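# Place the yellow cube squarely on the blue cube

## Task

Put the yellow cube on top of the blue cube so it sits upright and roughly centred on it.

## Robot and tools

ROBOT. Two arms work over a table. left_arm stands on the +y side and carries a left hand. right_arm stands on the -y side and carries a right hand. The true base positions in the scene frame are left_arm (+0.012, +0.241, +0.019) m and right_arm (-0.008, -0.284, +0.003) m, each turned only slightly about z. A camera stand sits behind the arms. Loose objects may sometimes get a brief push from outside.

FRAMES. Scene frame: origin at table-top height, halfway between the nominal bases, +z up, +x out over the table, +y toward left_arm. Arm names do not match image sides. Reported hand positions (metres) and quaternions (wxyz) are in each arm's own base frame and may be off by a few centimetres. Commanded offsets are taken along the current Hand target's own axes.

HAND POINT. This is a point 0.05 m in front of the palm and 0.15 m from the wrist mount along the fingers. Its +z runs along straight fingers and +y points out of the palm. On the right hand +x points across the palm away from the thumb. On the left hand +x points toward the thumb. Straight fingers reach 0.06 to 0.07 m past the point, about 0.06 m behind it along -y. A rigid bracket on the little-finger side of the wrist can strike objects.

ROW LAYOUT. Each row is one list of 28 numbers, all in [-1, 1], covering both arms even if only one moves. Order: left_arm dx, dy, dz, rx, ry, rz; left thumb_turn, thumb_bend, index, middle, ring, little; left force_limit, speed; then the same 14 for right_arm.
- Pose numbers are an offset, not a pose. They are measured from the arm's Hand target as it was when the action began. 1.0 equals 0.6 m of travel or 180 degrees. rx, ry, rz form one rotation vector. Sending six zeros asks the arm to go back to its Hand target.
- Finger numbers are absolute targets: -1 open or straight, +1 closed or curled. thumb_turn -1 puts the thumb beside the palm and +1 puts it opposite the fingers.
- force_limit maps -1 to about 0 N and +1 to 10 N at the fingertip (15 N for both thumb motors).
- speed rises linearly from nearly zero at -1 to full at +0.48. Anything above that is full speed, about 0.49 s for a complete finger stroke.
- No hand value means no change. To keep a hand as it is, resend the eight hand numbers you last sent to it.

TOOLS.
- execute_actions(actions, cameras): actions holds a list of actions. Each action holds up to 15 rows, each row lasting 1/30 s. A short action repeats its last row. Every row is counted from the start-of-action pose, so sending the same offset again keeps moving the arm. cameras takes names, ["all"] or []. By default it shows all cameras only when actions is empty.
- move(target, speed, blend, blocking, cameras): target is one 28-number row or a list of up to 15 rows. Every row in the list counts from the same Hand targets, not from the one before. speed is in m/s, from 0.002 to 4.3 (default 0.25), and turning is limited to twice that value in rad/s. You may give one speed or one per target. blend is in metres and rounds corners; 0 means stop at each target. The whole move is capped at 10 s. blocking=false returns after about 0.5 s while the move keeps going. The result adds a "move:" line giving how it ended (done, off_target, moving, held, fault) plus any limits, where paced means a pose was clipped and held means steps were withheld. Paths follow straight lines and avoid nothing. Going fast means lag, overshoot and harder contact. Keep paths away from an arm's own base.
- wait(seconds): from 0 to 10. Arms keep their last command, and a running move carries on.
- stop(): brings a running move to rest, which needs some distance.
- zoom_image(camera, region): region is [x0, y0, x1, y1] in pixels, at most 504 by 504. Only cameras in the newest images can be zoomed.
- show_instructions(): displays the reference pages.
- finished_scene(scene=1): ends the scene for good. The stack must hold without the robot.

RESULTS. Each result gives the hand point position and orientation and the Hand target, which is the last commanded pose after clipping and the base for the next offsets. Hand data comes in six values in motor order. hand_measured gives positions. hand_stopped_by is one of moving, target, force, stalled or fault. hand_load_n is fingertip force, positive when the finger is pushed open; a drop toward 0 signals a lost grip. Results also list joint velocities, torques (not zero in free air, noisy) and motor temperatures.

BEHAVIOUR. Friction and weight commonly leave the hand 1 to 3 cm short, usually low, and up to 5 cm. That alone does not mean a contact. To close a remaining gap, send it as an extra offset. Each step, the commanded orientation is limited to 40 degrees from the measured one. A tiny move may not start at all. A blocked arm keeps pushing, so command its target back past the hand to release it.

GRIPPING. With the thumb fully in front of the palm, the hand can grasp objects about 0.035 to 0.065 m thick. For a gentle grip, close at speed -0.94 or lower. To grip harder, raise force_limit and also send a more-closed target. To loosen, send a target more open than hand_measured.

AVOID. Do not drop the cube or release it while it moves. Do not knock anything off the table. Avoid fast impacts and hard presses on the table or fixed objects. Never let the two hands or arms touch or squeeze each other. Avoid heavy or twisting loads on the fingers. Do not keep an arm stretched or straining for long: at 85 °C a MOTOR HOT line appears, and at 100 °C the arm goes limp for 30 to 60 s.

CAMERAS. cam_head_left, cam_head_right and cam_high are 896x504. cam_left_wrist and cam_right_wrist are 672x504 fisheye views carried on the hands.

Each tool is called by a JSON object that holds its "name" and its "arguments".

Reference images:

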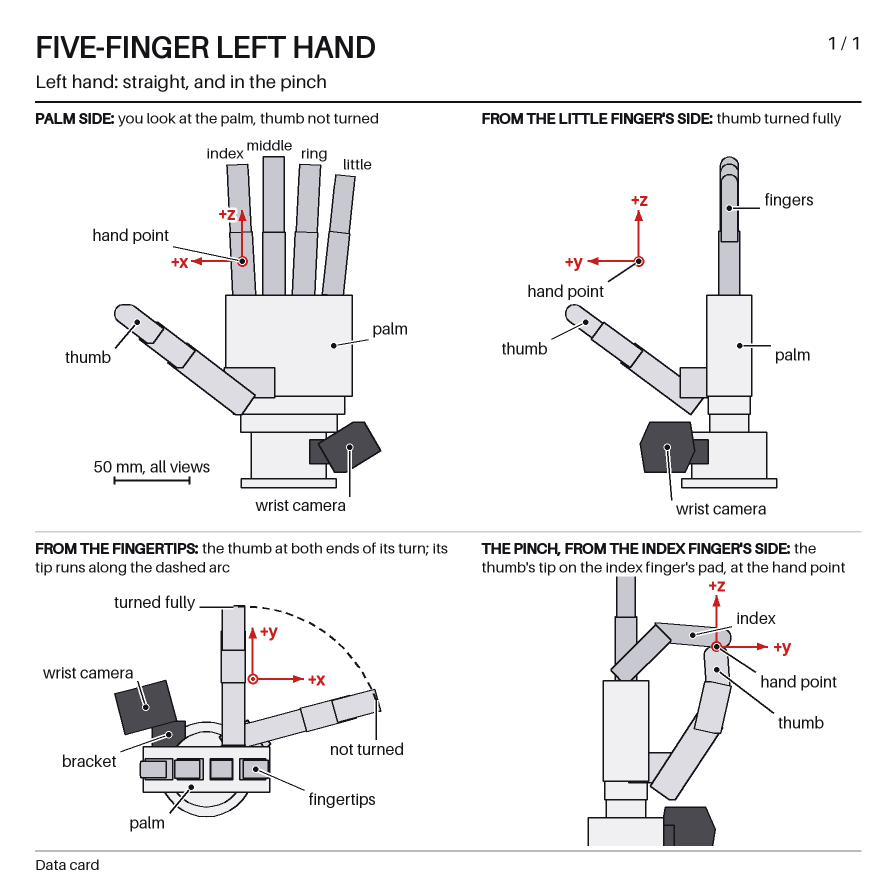

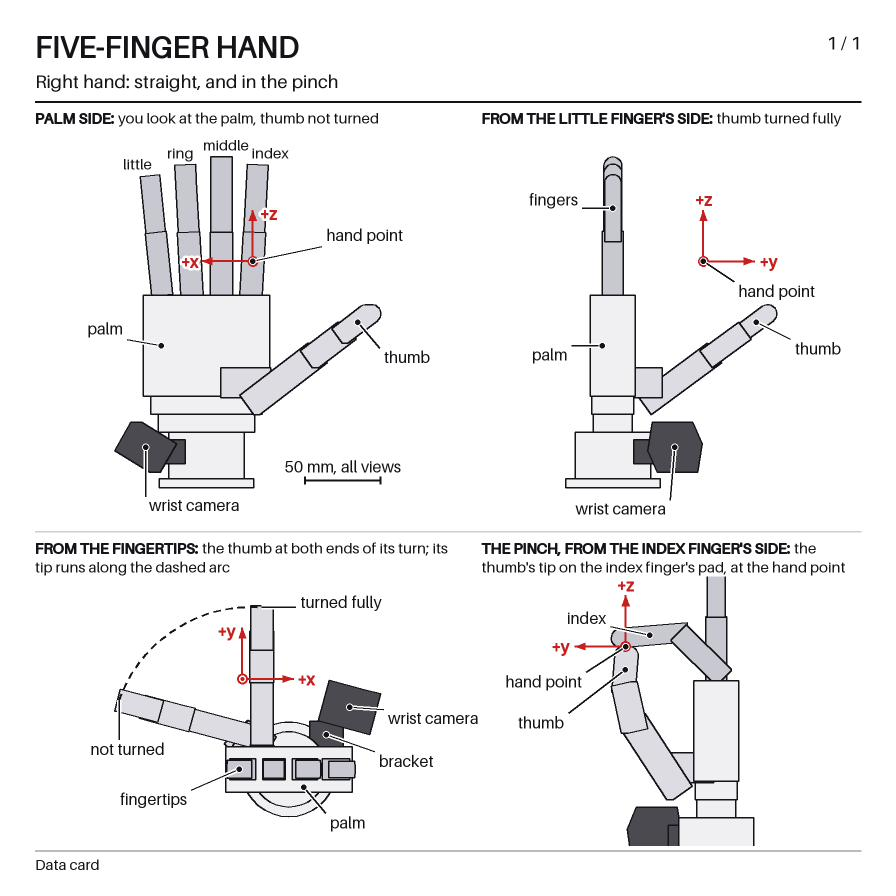

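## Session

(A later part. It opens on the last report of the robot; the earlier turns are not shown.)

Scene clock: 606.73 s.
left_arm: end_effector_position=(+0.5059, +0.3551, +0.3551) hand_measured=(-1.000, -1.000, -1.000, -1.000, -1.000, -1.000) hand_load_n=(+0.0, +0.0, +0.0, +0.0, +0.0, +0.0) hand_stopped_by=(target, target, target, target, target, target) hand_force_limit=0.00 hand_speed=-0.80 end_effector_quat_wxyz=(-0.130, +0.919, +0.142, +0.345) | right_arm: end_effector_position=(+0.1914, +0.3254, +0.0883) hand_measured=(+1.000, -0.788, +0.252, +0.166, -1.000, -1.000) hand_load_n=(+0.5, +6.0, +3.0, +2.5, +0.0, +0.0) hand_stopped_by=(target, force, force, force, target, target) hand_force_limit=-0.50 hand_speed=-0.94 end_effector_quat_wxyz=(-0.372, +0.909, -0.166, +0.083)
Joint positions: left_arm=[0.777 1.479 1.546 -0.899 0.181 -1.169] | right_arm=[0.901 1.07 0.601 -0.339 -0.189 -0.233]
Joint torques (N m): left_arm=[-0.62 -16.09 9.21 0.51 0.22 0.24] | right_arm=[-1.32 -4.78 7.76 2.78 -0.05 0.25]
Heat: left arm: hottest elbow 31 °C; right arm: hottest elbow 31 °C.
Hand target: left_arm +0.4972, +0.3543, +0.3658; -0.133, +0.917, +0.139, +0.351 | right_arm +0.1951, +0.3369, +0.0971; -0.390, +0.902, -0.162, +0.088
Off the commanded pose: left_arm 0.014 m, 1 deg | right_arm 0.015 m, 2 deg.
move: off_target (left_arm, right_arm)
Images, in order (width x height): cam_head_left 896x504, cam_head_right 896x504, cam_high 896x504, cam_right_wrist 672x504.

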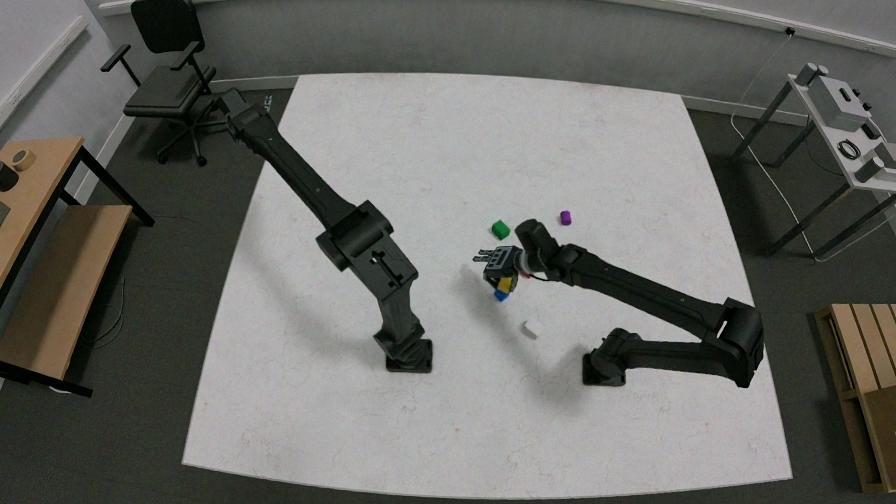

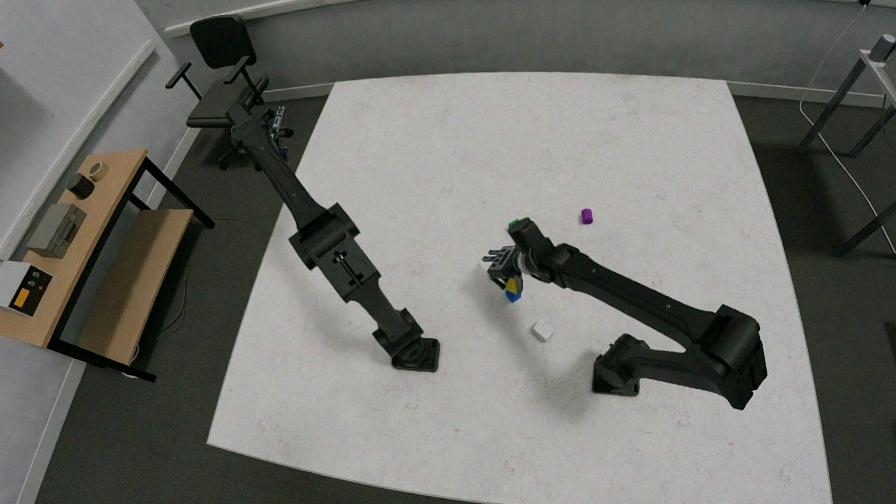

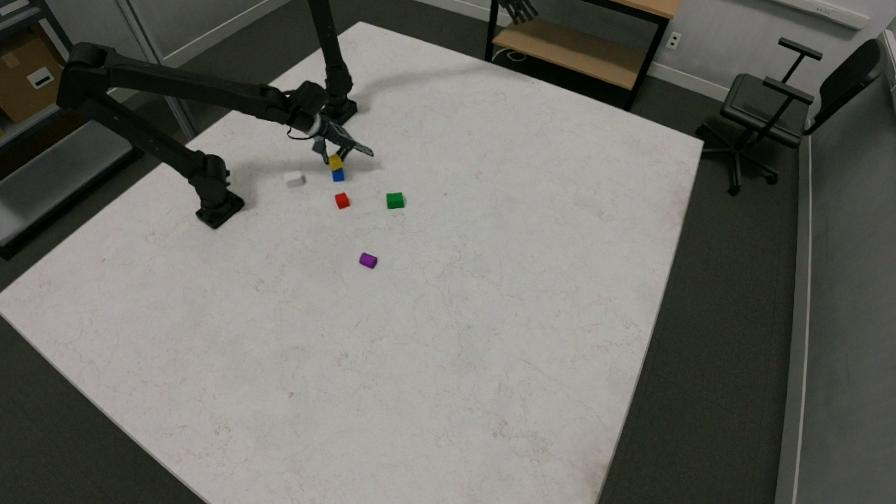

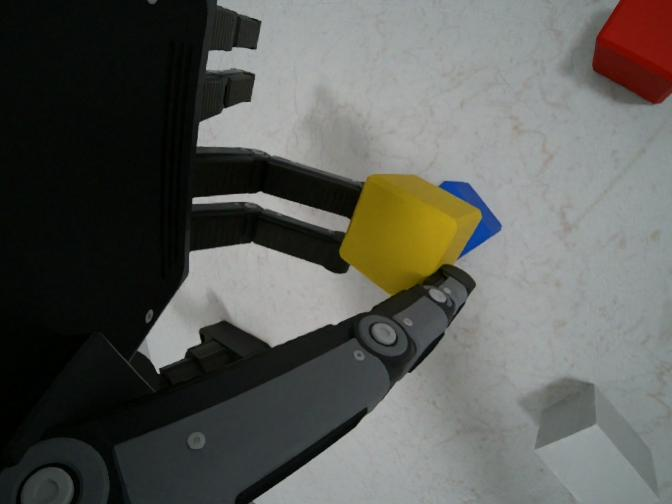

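{"name": "move", "arguments": {"target": [0,0,0,0,0,0,-1,-1,-1,-1,-1,-1,0,-0.8, -0.0028,0.0188,0.0237,0,0,0,1,-0.6,0.5,0.5,-1,-1,-0.5,-0.94], "cameras": ["cam_high","cam_head_right","cam_head_left","cam_right_wrist"], "speed": 0.06}}

{"name": "zoom_image", "arguments": {"camera": "cam_right_wrist", "region": [300, 140, 540, 380]}}

{"name": "zoom_image", "arguments": {"camera": "cam_high", "region": [310, 140, 370, 200]}}

{"name": "zoom_image", "arguments": {"camera": "cam_head_left", "region": [470, 260, 530, 320]}}

{"name": "zoom_image", "arguments": {"camera": "cam_head_right", "region": [480, 260, 540, 320]}}

Scene clock: 649.97 s.
left_arm: end_effector_position=(+0.5059, +0.3551, +0.3551) hand_measured=(-1.000, -1.000, -1.000, -1.000, -1.000, -1.000) hand_load_n=(+0.0, +0.0, +0.0, +0.0, +0.0, +0.0) hand_stopped_by=(target, target, target, target, target, target) hand_force_limit=0.00 hand_speed=-0.80 end_effector_quat_wxyz=(-0.130, +0.919, +0.142, +0.345) | right_arm: end_effector_position=(+0.1943, +0.3281, +0.0728) hand_measured=(+1.000, -0.788, +0.252, +0.166, -1.000, -1.000) hand_load_n=(+0.5, +5.5, +3.0, +2.5, +0.0, +0.0) hand_stopped_by=(target, force, force, force, target, target) hand_force_limit=-0.50 hand_speed=-0.94 end_effector_quat_wxyz=(-0.374, +0.908, -0.168, +0.085)
Joint positions: left_arm=[0.777 1.479 1.546 -0.899 0.181 -1.169] | right_arm=[0.901 1.106 0.577 -0.271 -0.185 -0.228]
Joint torques (N m): left_arm=[-0.67 -15.85 9.18 0.53 0.22 0.24] | right_arm=[-1.38 -4.72 7.34 2.82 -0.05 0.27]
Heat: left arm: hottest elbow 32 °C; right arm: hottest elbow 32 °C.
Hand target: left_arm +0.4972, +0.3543, +0.3658; -0.133, +0.917, +0.139, +0.351 | right_arm +0.1951, +0.3399, +0.0791; -0.390, +0.902, -0.162, +0.088
Off the commanded pose: left_arm 0.014 m, 1 deg | right_arm 0.013 m, 2 deg.
move: off_target (left_arm, right_arm)
Images, in order (width x height): cam_head_left 896x504, cam_head_right 896x504, cam_high 896x504, cam_right_wrist 672x504.

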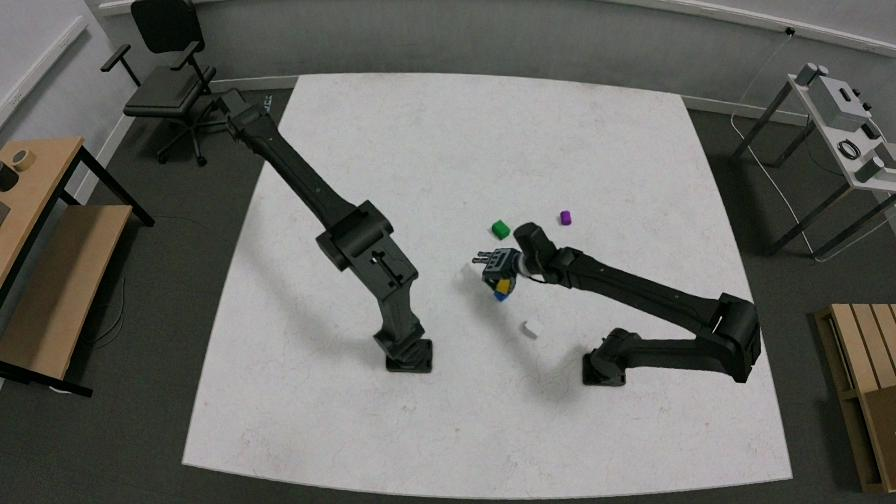

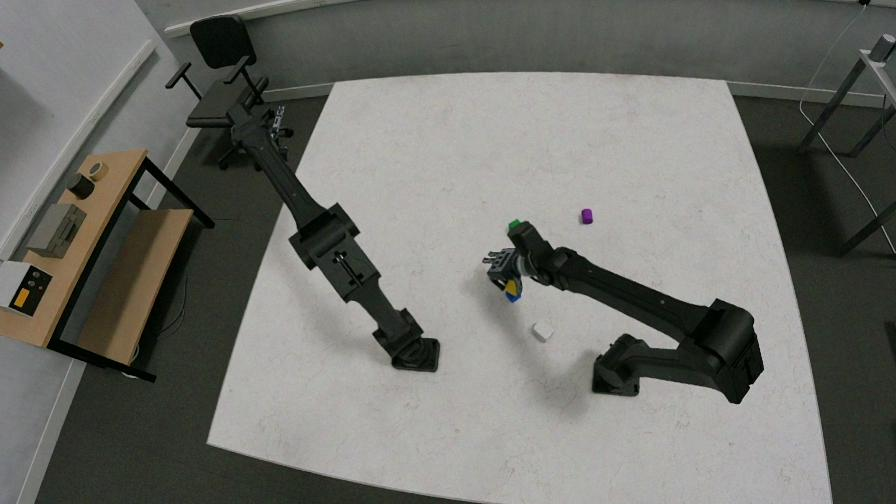

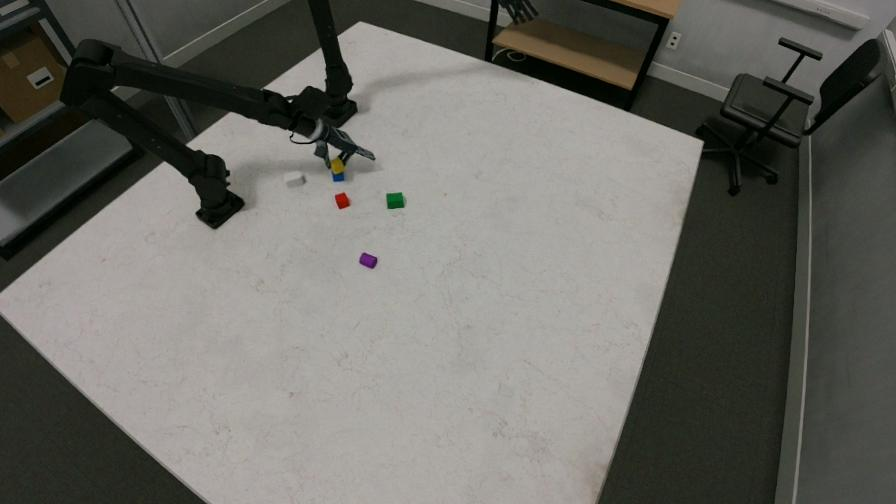

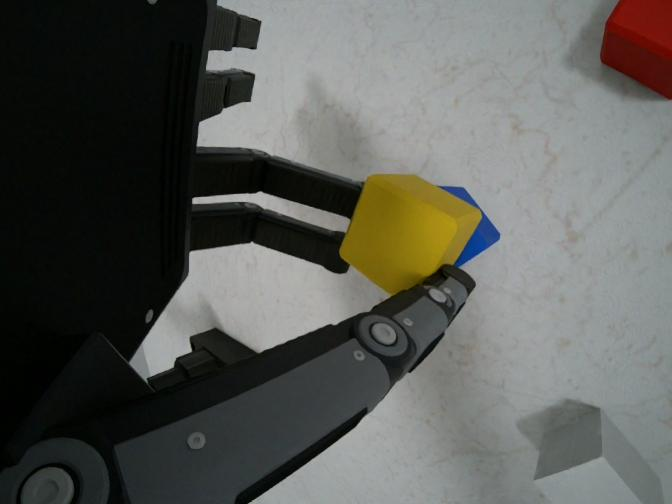

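Scaled by 2.100 from the camera's 672x504 image, which has a finer 960x720 frame.

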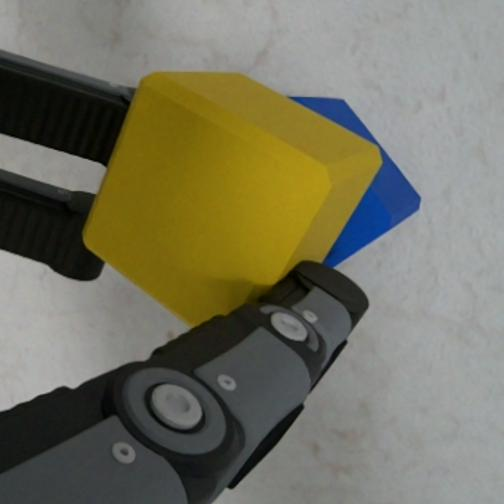

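Scaled by 8.400 from the camera's 896x504 image, which has a finer 1280x720 frame.

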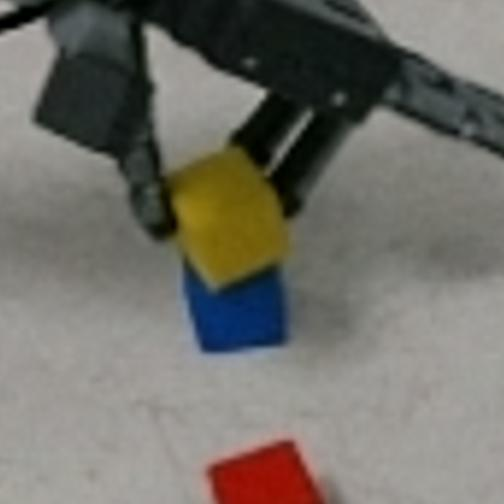

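Scaled by 8.400 from the camera's 896x504 image, which has a finer 1280x720 frame.

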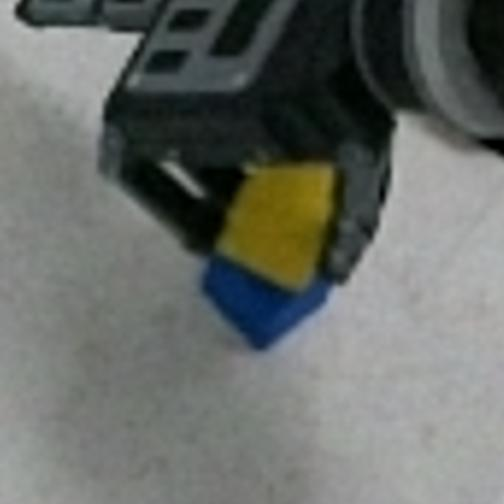

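Scaled by 8.400 from the camera's 896x504 image, which has a finer 1280x720 frame.

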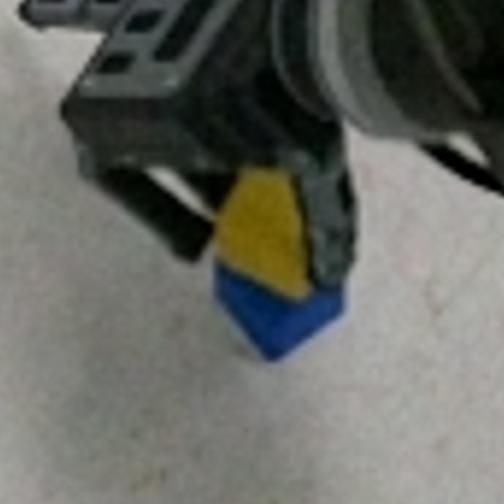

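{"name": "zoom_image", "arguments": {"camera": "cam_right_wrist", "region": [430, 170, 520, 260]}}

Scaled by 5.600 from the camera's 672x504 image, which has a finer 960x720 frame.

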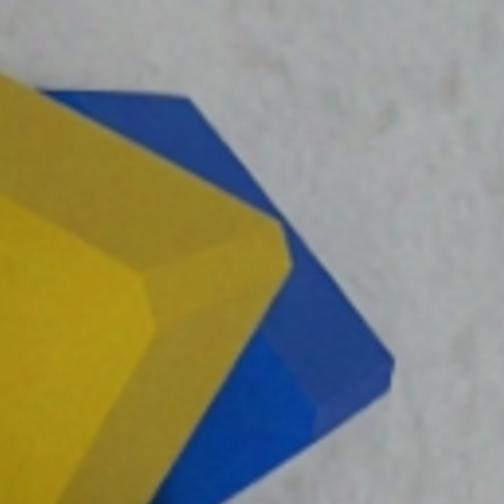

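{"name": "move", "arguments": {"target": [0,0,0,0,0,0,-1,-1,-1,-1,-1,-1,0,-0.8, -0.0052,0.0122,0.0087,0,0,0,1,-0.6,0.5,0.5,-1,-1,-0.5,-0.94], "cameras": ["cam_high","cam_head_left","cam_right_wrist"], "speed": 0.04}}

{"name": "zoom_image", "arguments": {"camera": "cam_right_wrist", "region": [430, 170, 520, 260]}}

{"name": "zoom_image", "arguments": {"camera": "cam_high", "region": [310, 140, 370, 200]}}

Scene clock: 705.87 s.
left_arm: end_effector_position=(+0.5059, +0.3551, +0.3551) hand_measured=(-1.000, -1.000, -1.000, -1.000, -1.000, -1.000) hand_load_n=(+0.0, +0.0, +0.0, +0.0, +0.0, +0.0) hand_stopped_by=(target, target, target, target, target, target) hand_force_limit=0.00 hand_speed=-0.80 end_effector_quat_wxyz=(-0.130, +0.919, +0.142, +0.345) | right_arm: end_effector_position=(+0.1924, +0.3290, +0.0665) hand_measured=(+1.000, -0.788, +0.252, +0.166, -1.000, -1.000) hand_load_n=(+0.5, +5.5, +2.5, +2.5, +0.0, +0.0) hand_stopped_by=(target, force, force, force, target, target) hand_force_limit=-0.50 hand_speed=-0.94 end_effector_quat_wxyz=(-0.377, +0.907, -0.168, +0.087)
Joint positions: left_arm=[0.777 1.479 1.546 -0.899 0.181 -1.169] | right_arm=[0.909 1.114 0.56 -0.239 -0.178 -0.223]
Joint torques (N m): left_arm=[-0.67 -16.09 9.21 0.51 0.22 0.25] | right_arm=[-1.38 -4.31 7.02 2.88 -0.06 0.26]
Heat: left arm: hottest elbow 32 °C; right arm: hottest elbow 32 °C.
Hand target: left_arm +0.4972, +0.3543, +0.3658; -0.133, +0.917, +0.139, +0.351 | right_arm +0.1920, +0.3398, +0.0701; -0.390, +0.902, -0.162, +0.088
Off the commanded pose: left_arm 0.014 m, 1 deg | right_arm 0.011 m, 2 deg.
move: off_target (left_arm, right_arm)
Images, in order (width x height): cam_head_left 896x504, cam_high 896x504, cam_right_wrist 672x504.

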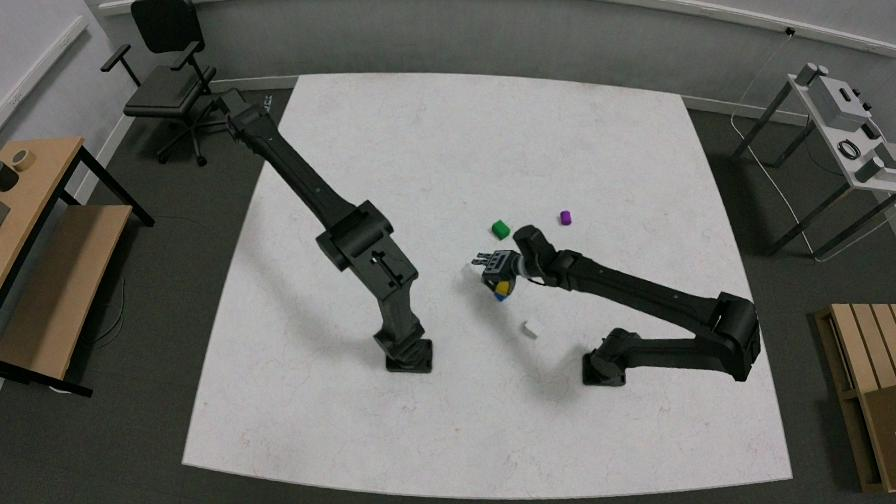

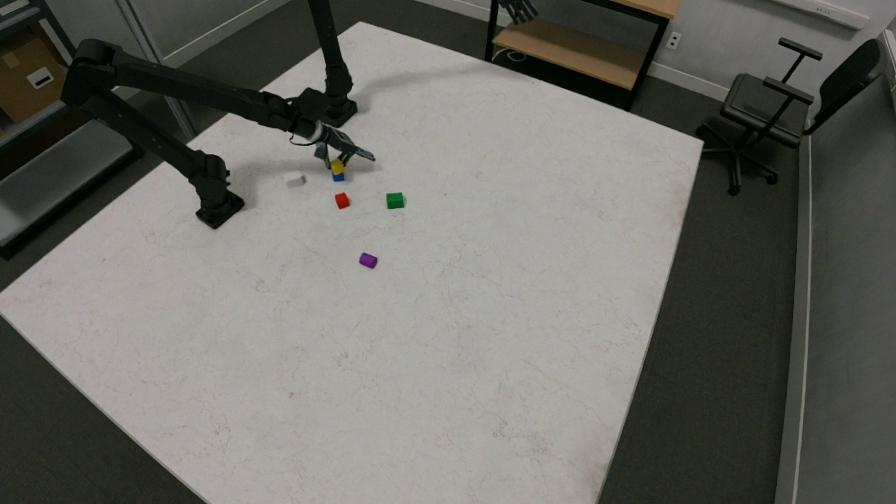

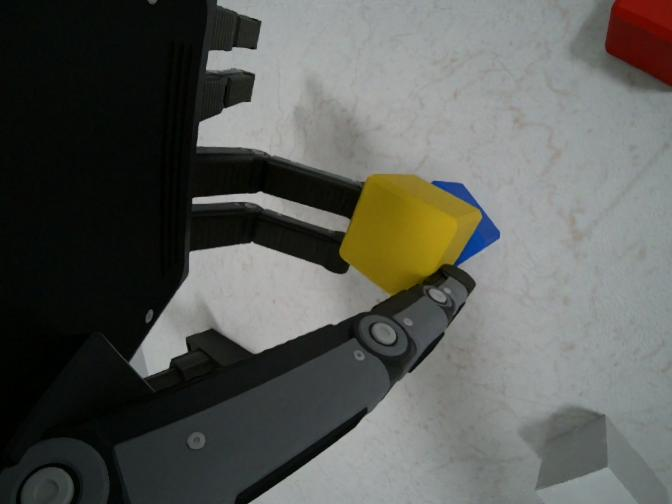

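Scaled by 5.600 from the camera's 672x504 image, which has a finer 960x720 frame.

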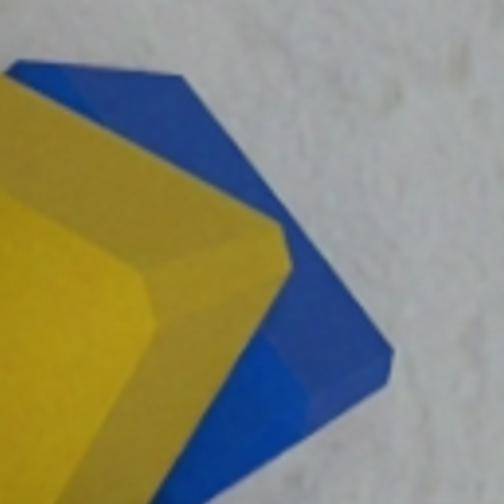

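Scaled by 8.400 from the camera's 896x504 image, which has a finer 1280x720 frame.

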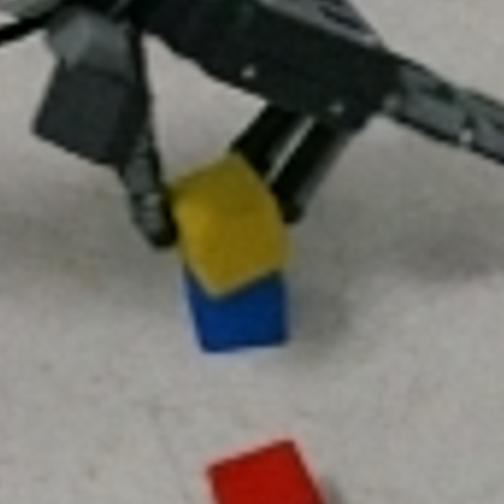

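{"name": "move", "arguments": {"target": [0,0,0,0,0,0,-1,-1,-1,-1,-1,-1,0,-0.8, -0.0057,0.0075,0.0065,0,0,0,1,-0.6,0.5,0.5,-1,-1,-0.5,-0.94], "cameras": ["cam_high","cam_head_left","cam_right_wrist"], "speed": 0.04}}

{"name": "zoom_image", "arguments": {"camera": "cam_right_wrist", "region": [430, 170, 520, 260]}}

{"name": "zoom_image", "arguments": {"camera": "cam_high", "region": [310, 140, 370, 200]}}

Scene clock: 742.10 s.
left_arm: end_effector_position=(+0.5059, +0.3551, +0.3551) hand_measured=(-1.000, -1.000, -1.000, -1.000, -1.000, -1.000) hand_load_n=(+0.0, -0.5, +0.0, +0.0, +0.0, +0.0) hand_stopped_by=(target, target, target, target, target, target) hand_force_limit=0.00 hand_speed=-0.80 end_effector_quat_wxyz=(-0.130, +0.919, +0.142, +0.345) | right_arm: end_effector_position=(+0.1915, +0.3329, +0.0664) hand_measured=(+1.000, -0.788, +0.252, +0.166, -1.000, -1.000) hand_load_n=(+0.0, +5.5, +2.5, +2.5, +0.0, +0.0) hand_stopped_by=(target, force, force, force, target, target) hand_force_limit=-0.50 hand_speed=-0.94 end_effector_quat_wxyz=(-0.383, +0.904, -0.166, +0.091)
Joint positions: left_arm=[0.777 1.479 1.546 -0.899 0.181 -1.169] | right_arm=[0.92 1.114 0.552 -0.213 -0.171 -0.216]
Joint torques (N m): left_arm=[-0.67 -16.15 9.2 0.51 0.23 0.24] | right_arm=[-1.44 -3.9 6.58 2.65 -0.04 0.27]
Heat: left arm: hottest elbow 32 °C; right arm: hottest elbow 32 °C.
Hand target: left_arm +0.4972, +0.3543, +0.3658; -0.133, +0.917, +0.139, +0.351 | right_arm +0.1889, +0.3408, +0.0640; -0.390, +0.902, -0.162, +0.088
Off the commanded pose: left_arm 0.014 m, 1 deg | right_arm 0.009 m, 1 deg.
move: off_target (left_arm)
Images, in order (width x height): cam_head_left 896x504, cam_high 896x504, cam_right_wrist 672x504.

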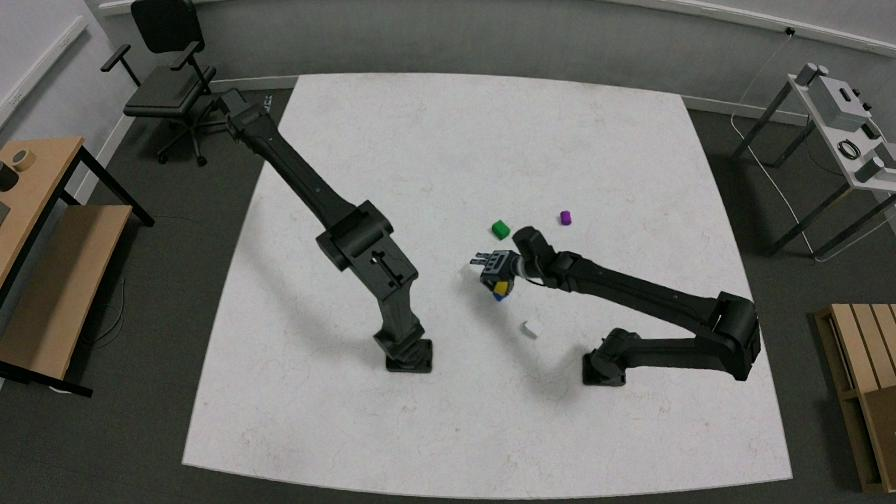

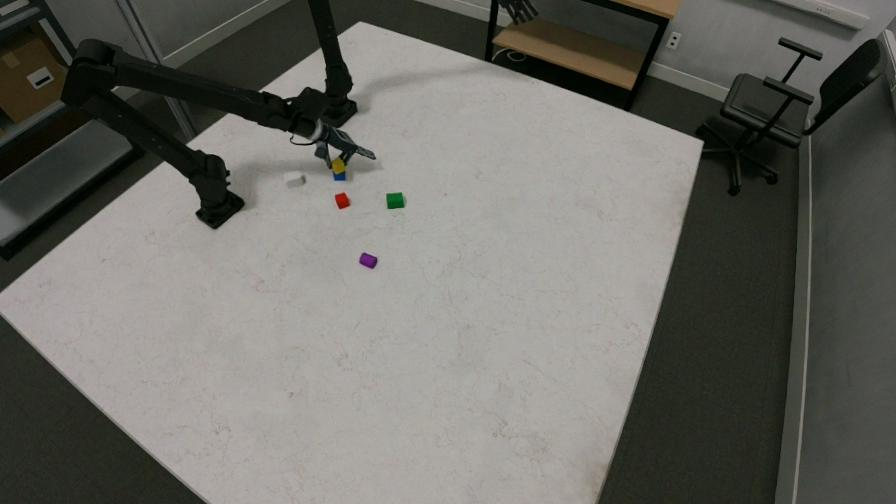

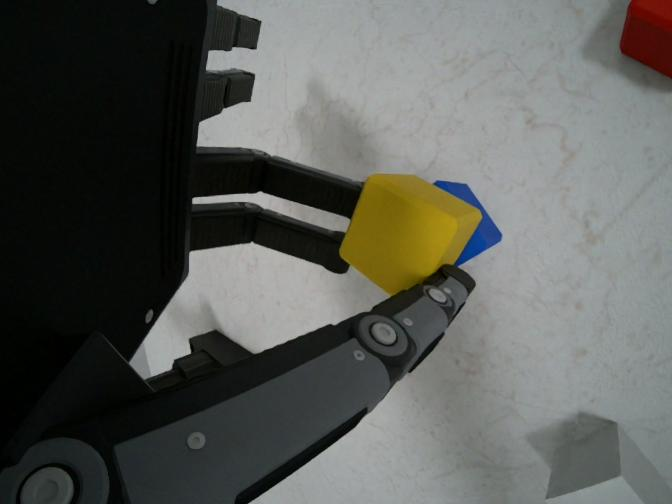

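Scaled by 5.600 from the camera's 672x504 image, which has a finer 960x720 frame.

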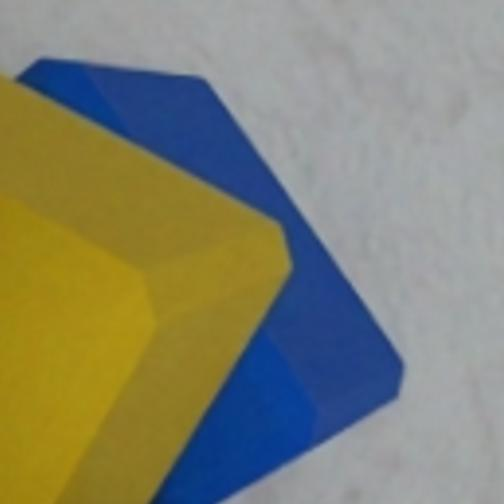

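Scaled by 8.400 from the camera's 896x504 image, which has a finer 1280x720 frame.

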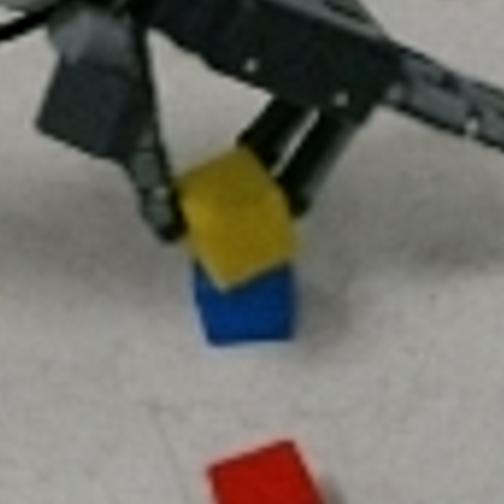

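{"name": "zoom_image", "arguments": {"camera": "cam_head_left", "region": [470, 260, 530, 320]}}

Scaled by 8.400 from the camera's 896x504 image, which has a finer 1280x720 frame.

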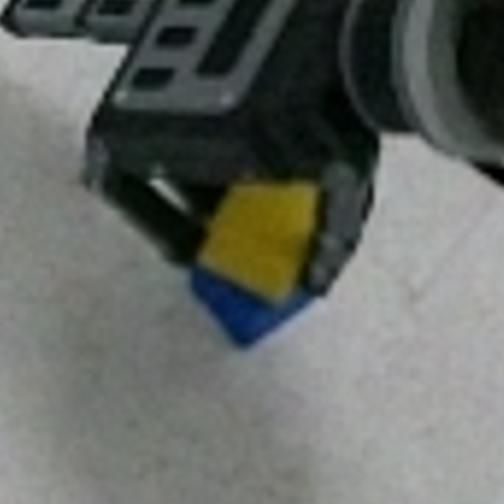

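{"name": "move", "arguments": {"target": [0,0,0,0,0,0,-1,-1,-1,-1,-1,-1,0,-0.8, 0,0,0,0,0,0,1,-1,-0.05,-0.05,-1,-1,-0.5,-0.9], "cameras": ["cam_high","cam_head_left","cam_right_wrist"]}}

{"name": "zoom_image", "arguments": {"camera": "cam_right_wrist", "region": [280, 120, 520, 360]}}

{"name": "zoom_image", "arguments": {"camera": "cam_high", "region": [310, 140, 370, 200]}}

Scene clock: 773.60 s.
left_arm: end_effector_position=(+0.5059, +0.3551, +0.3551) hand_measured=(-1.000, -1.000, -1.000, -1.000, -1.000, -1.000) hand_load_n=(+0.0, +0.0, +0.0, +0.0, +0.0, +0.0) hand_stopped_by=(target, target, target, target, target, target) hand_force_limit=0.00 hand_speed=-0.80 end_effector_quat_wxyz=(-0.130, +0.919, +0.142, +0.345) | right_arm: end_effector_position=(+0.1890, +0.3297, +0.0590) hand_measured=(+1.000, -1.000, -0.050, -0.050, -1.000, -1.000) hand_load_n=(+0.0, +0.0, +0.0, +0.0, +0.0, +0.0) hand_stopped_by=(target, target, target, target, target, target) hand_force_limit=-0.50 hand_speed=-0.90 end_effector_quat_wxyz=(-0.376, +0.907, -0.168, +0.087)
Joint positions: left_arm=[0.777 1.479 1.546 -0.899 0.181 -1.169] | right_arm=[0.92 1.125 0.544 -0.213 -0.171 -0.216]
Joint torques (N m): left_arm=[-0.56 -15.97 9.18 0.5 0.22 0.24] | right_arm=[-1.44 -4.54 7.13 2.7 -0.05 0.25]
Heat: left arm: hottest elbow 32 °C; right arm: hottest elbow 32 °C.
Hand target: left_arm +0.4972, +0.3543, +0.3658; -0.133, +0.917, +0.139, +0.351 | right_arm +0.1889, +0.3408, +0.0640; -0.390, +0.902, -0.162, +0.088
Off the commanded pose: left_arm 0.014 m, 1 deg | right_arm 0.012 m, 2 deg.
move: off_target (left_arm, right_arm)
Images, in order (width x height): cam_head_left 896x504, cam_high 896x504, cam_right_wrist 672x504.

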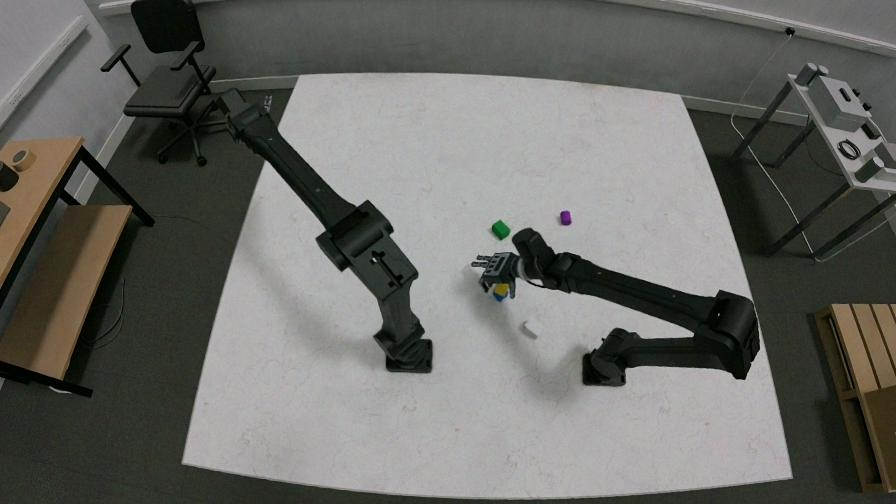

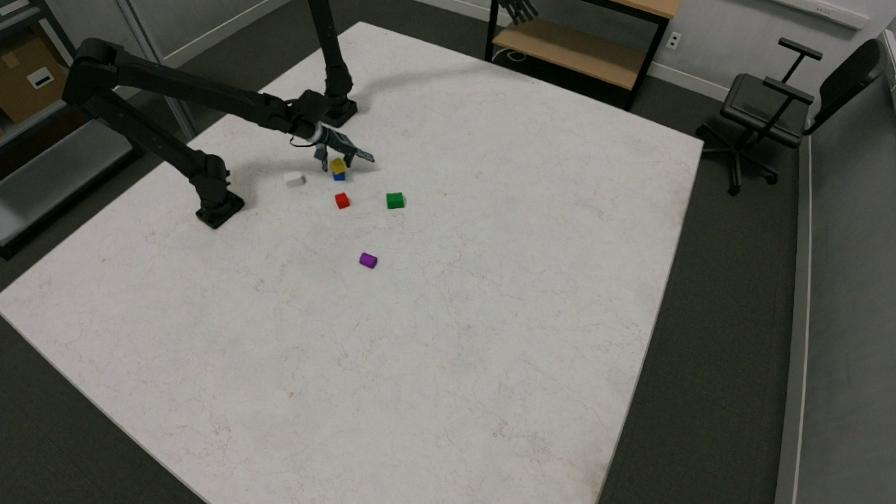

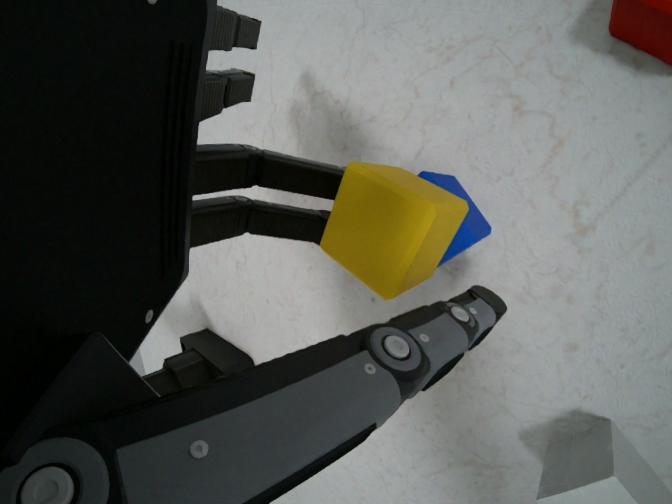

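Scaled by 2.100 from the camera's 672x504 image, which has a finer 960x720 frame.

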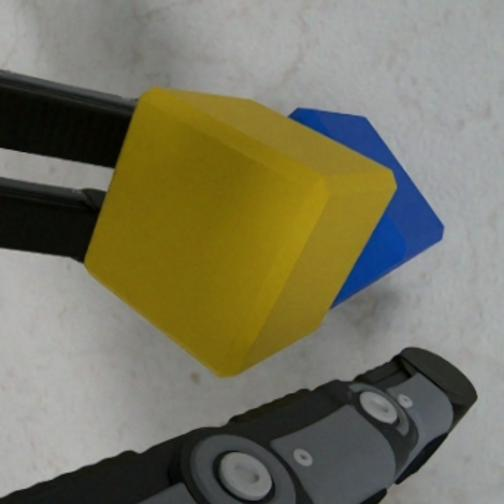

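Scaled by 8.400 from the camera's 896x504 image, which has a finer 1280x720 frame.

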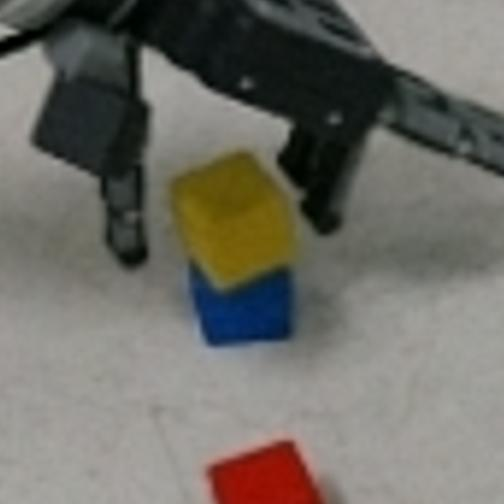

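{"name": "move", "arguments": {"target": [[0,0,0,0,0,0,-1,-1,-1,-1,-1,-1,0,-0.8, 0,0,0,0,0,0,1,-1,-0.35,-0.35,-1,-1,-0.5,-0.8],[0,0,0,0,0,0,-1,-1,-1,-1,-1,-1,0,-0.8, 0.0065,-0.1464,-0.1359,0,0,0,1,-1,-0.35,-0.35,-1,-1,-0.5,-0.8]], "cameras": ["all"], "speed": 0.08}}

{"name": "zoom_image", "arguments": {"camera": "cam_high", "region": [310, 140, 370, 200]}}

{"name": "zoom_image", "arguments": {"camera": "cam_head_left", "region": [470, 260, 530, 320]}}

{"name": "zoom_image", "arguments": {"camera": "cam_right_wrist", "region": [340, 120, 580, 360]}}

Scene clock: 789.77 s.
left_arm: end_effector_position=(+0.5059, +0.3551, +0.3551) hand_measured=(-1.000, -1.000, -1.000, -1.000, -1.000, -1.000) hand_load_n=(+0.0, -0.5, +0.0, +0.0, +0.0, +0.0) hand_stopped_by=(target, target, target, target, target, target) hand_force_limit=0.00 hand_speed=-0.80 end_effector_quat_wxyz=(-0.130, +0.919, +0.142, +0.345) | right_arm: end_effector_position=(+0.1876, +0.3279, +0.1559) hand_measured=(+1.000, -1.000, -0.350, -0.350, -1.000, -1.000) hand_load_n=(+0.0, +0.0, +0.0, +0.0, +0.0, +0.0) hand_stopped_by=(target, target, target, target, target, target) hand_force_limit=-0.50 hand_speed=-0.80 end_effector_quat_wxyz=(-0.368, +0.910, -0.169, +0.083)
Joint positions: left_arm=[0.777 1.479 1.546 -0.899 0.181 -1.169] | right_arm=[0.92 0.99 0.744 -0.566 -0.171 -0.216]
Joint torques (N m): left_arm=[-0.5 -16.15 9.2 0.46 0.22 0.25] | right_arm=[-1.38 -5.6 11.04 0.96 -0.08 0.25]
Heat: left arm: hottest elbow 32 °C; right arm: hottest elbow 32 °C.
Hand target: left_arm +0.4972, +0.3543, +0.3658; -0.133, +0.917, +0.139, +0.351 | right_arm +0.1890, +0.3409, +0.1840; -0.390, +0.902, -0.162, +0.088
Off the commanded pose: left_arm 0.014 m, 1 deg | right_arm 0.031 m, 3 deg.
move: off_target (left_arm, right_arm)

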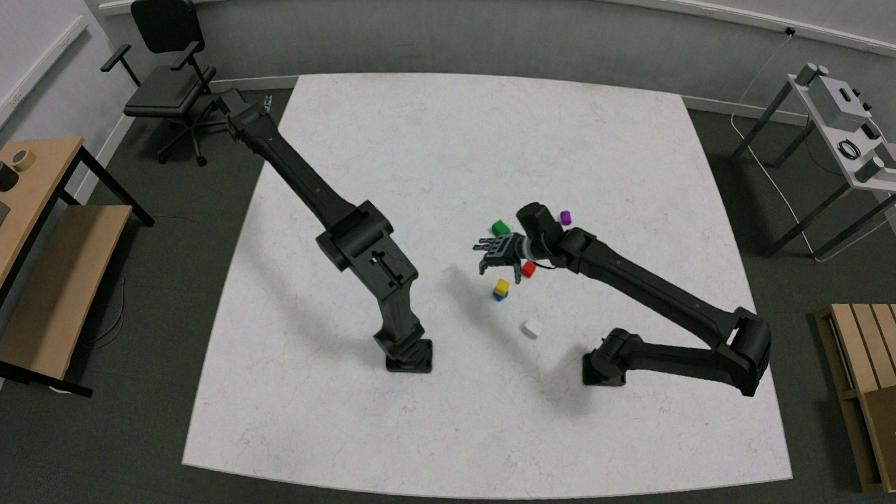

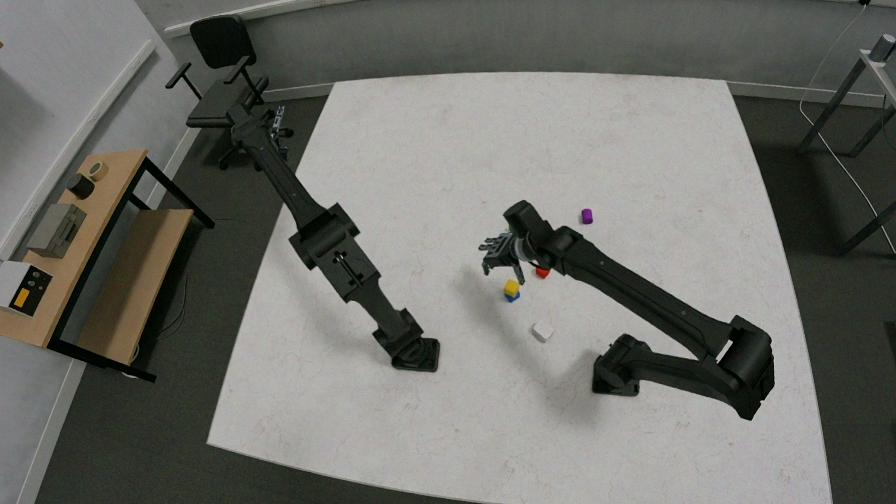

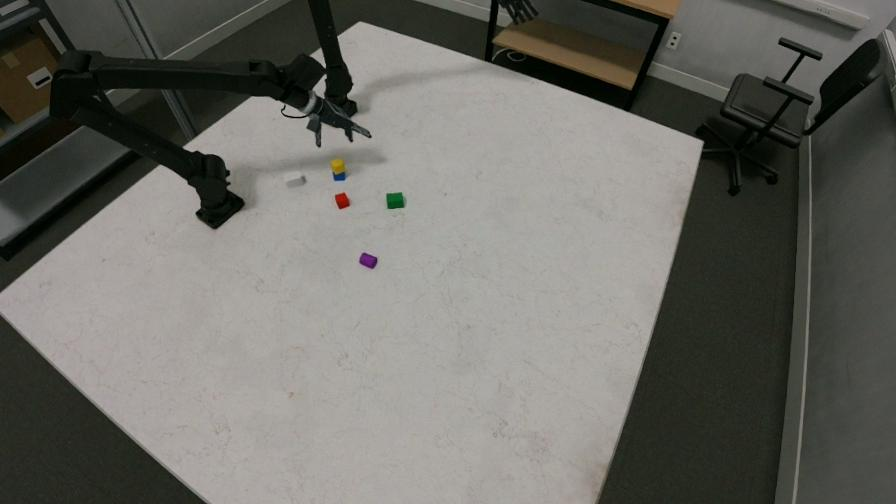

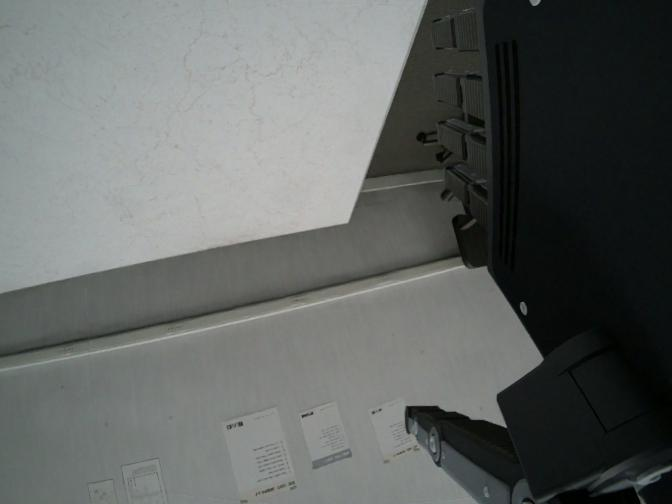

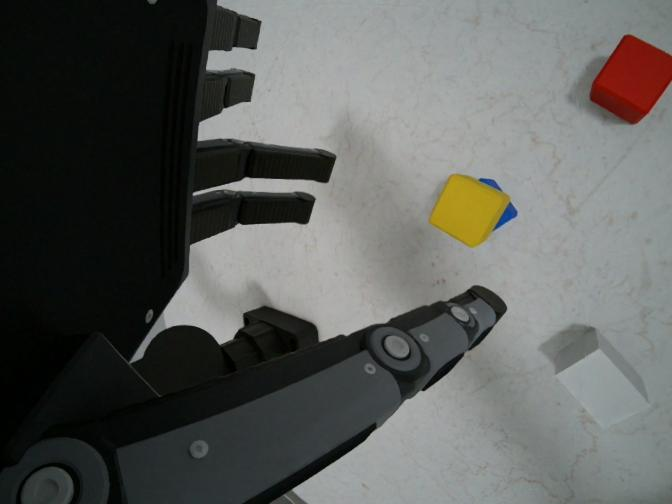

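Scaled by 8.400 from the camera's 896x504 image, which has a finer 1280x720 frame.

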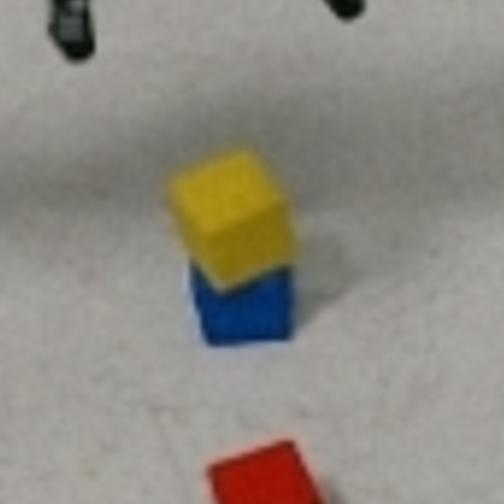

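Scaled by 8.400 from the camera's 896x504 image, which has a finer 1280x720 frame.

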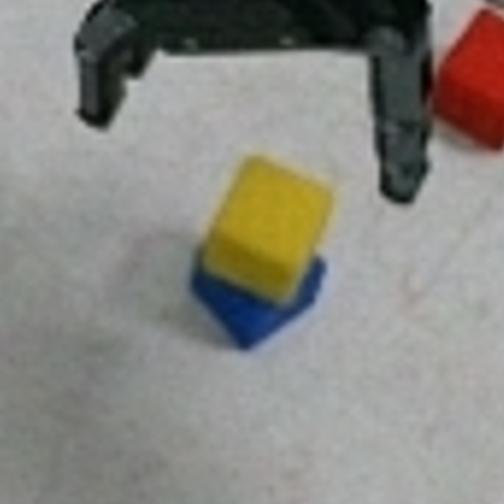

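Scaled by 2.100 from the camera's 672x504 image, which has a finer 960x720 frame.

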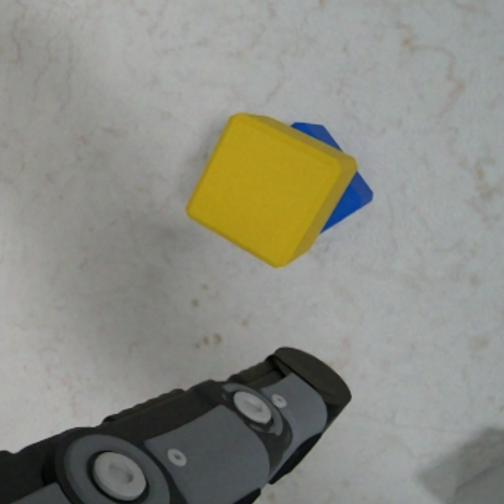

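{"name": "finished_scene", "arguments": {}}

The scene is finished: the task was done.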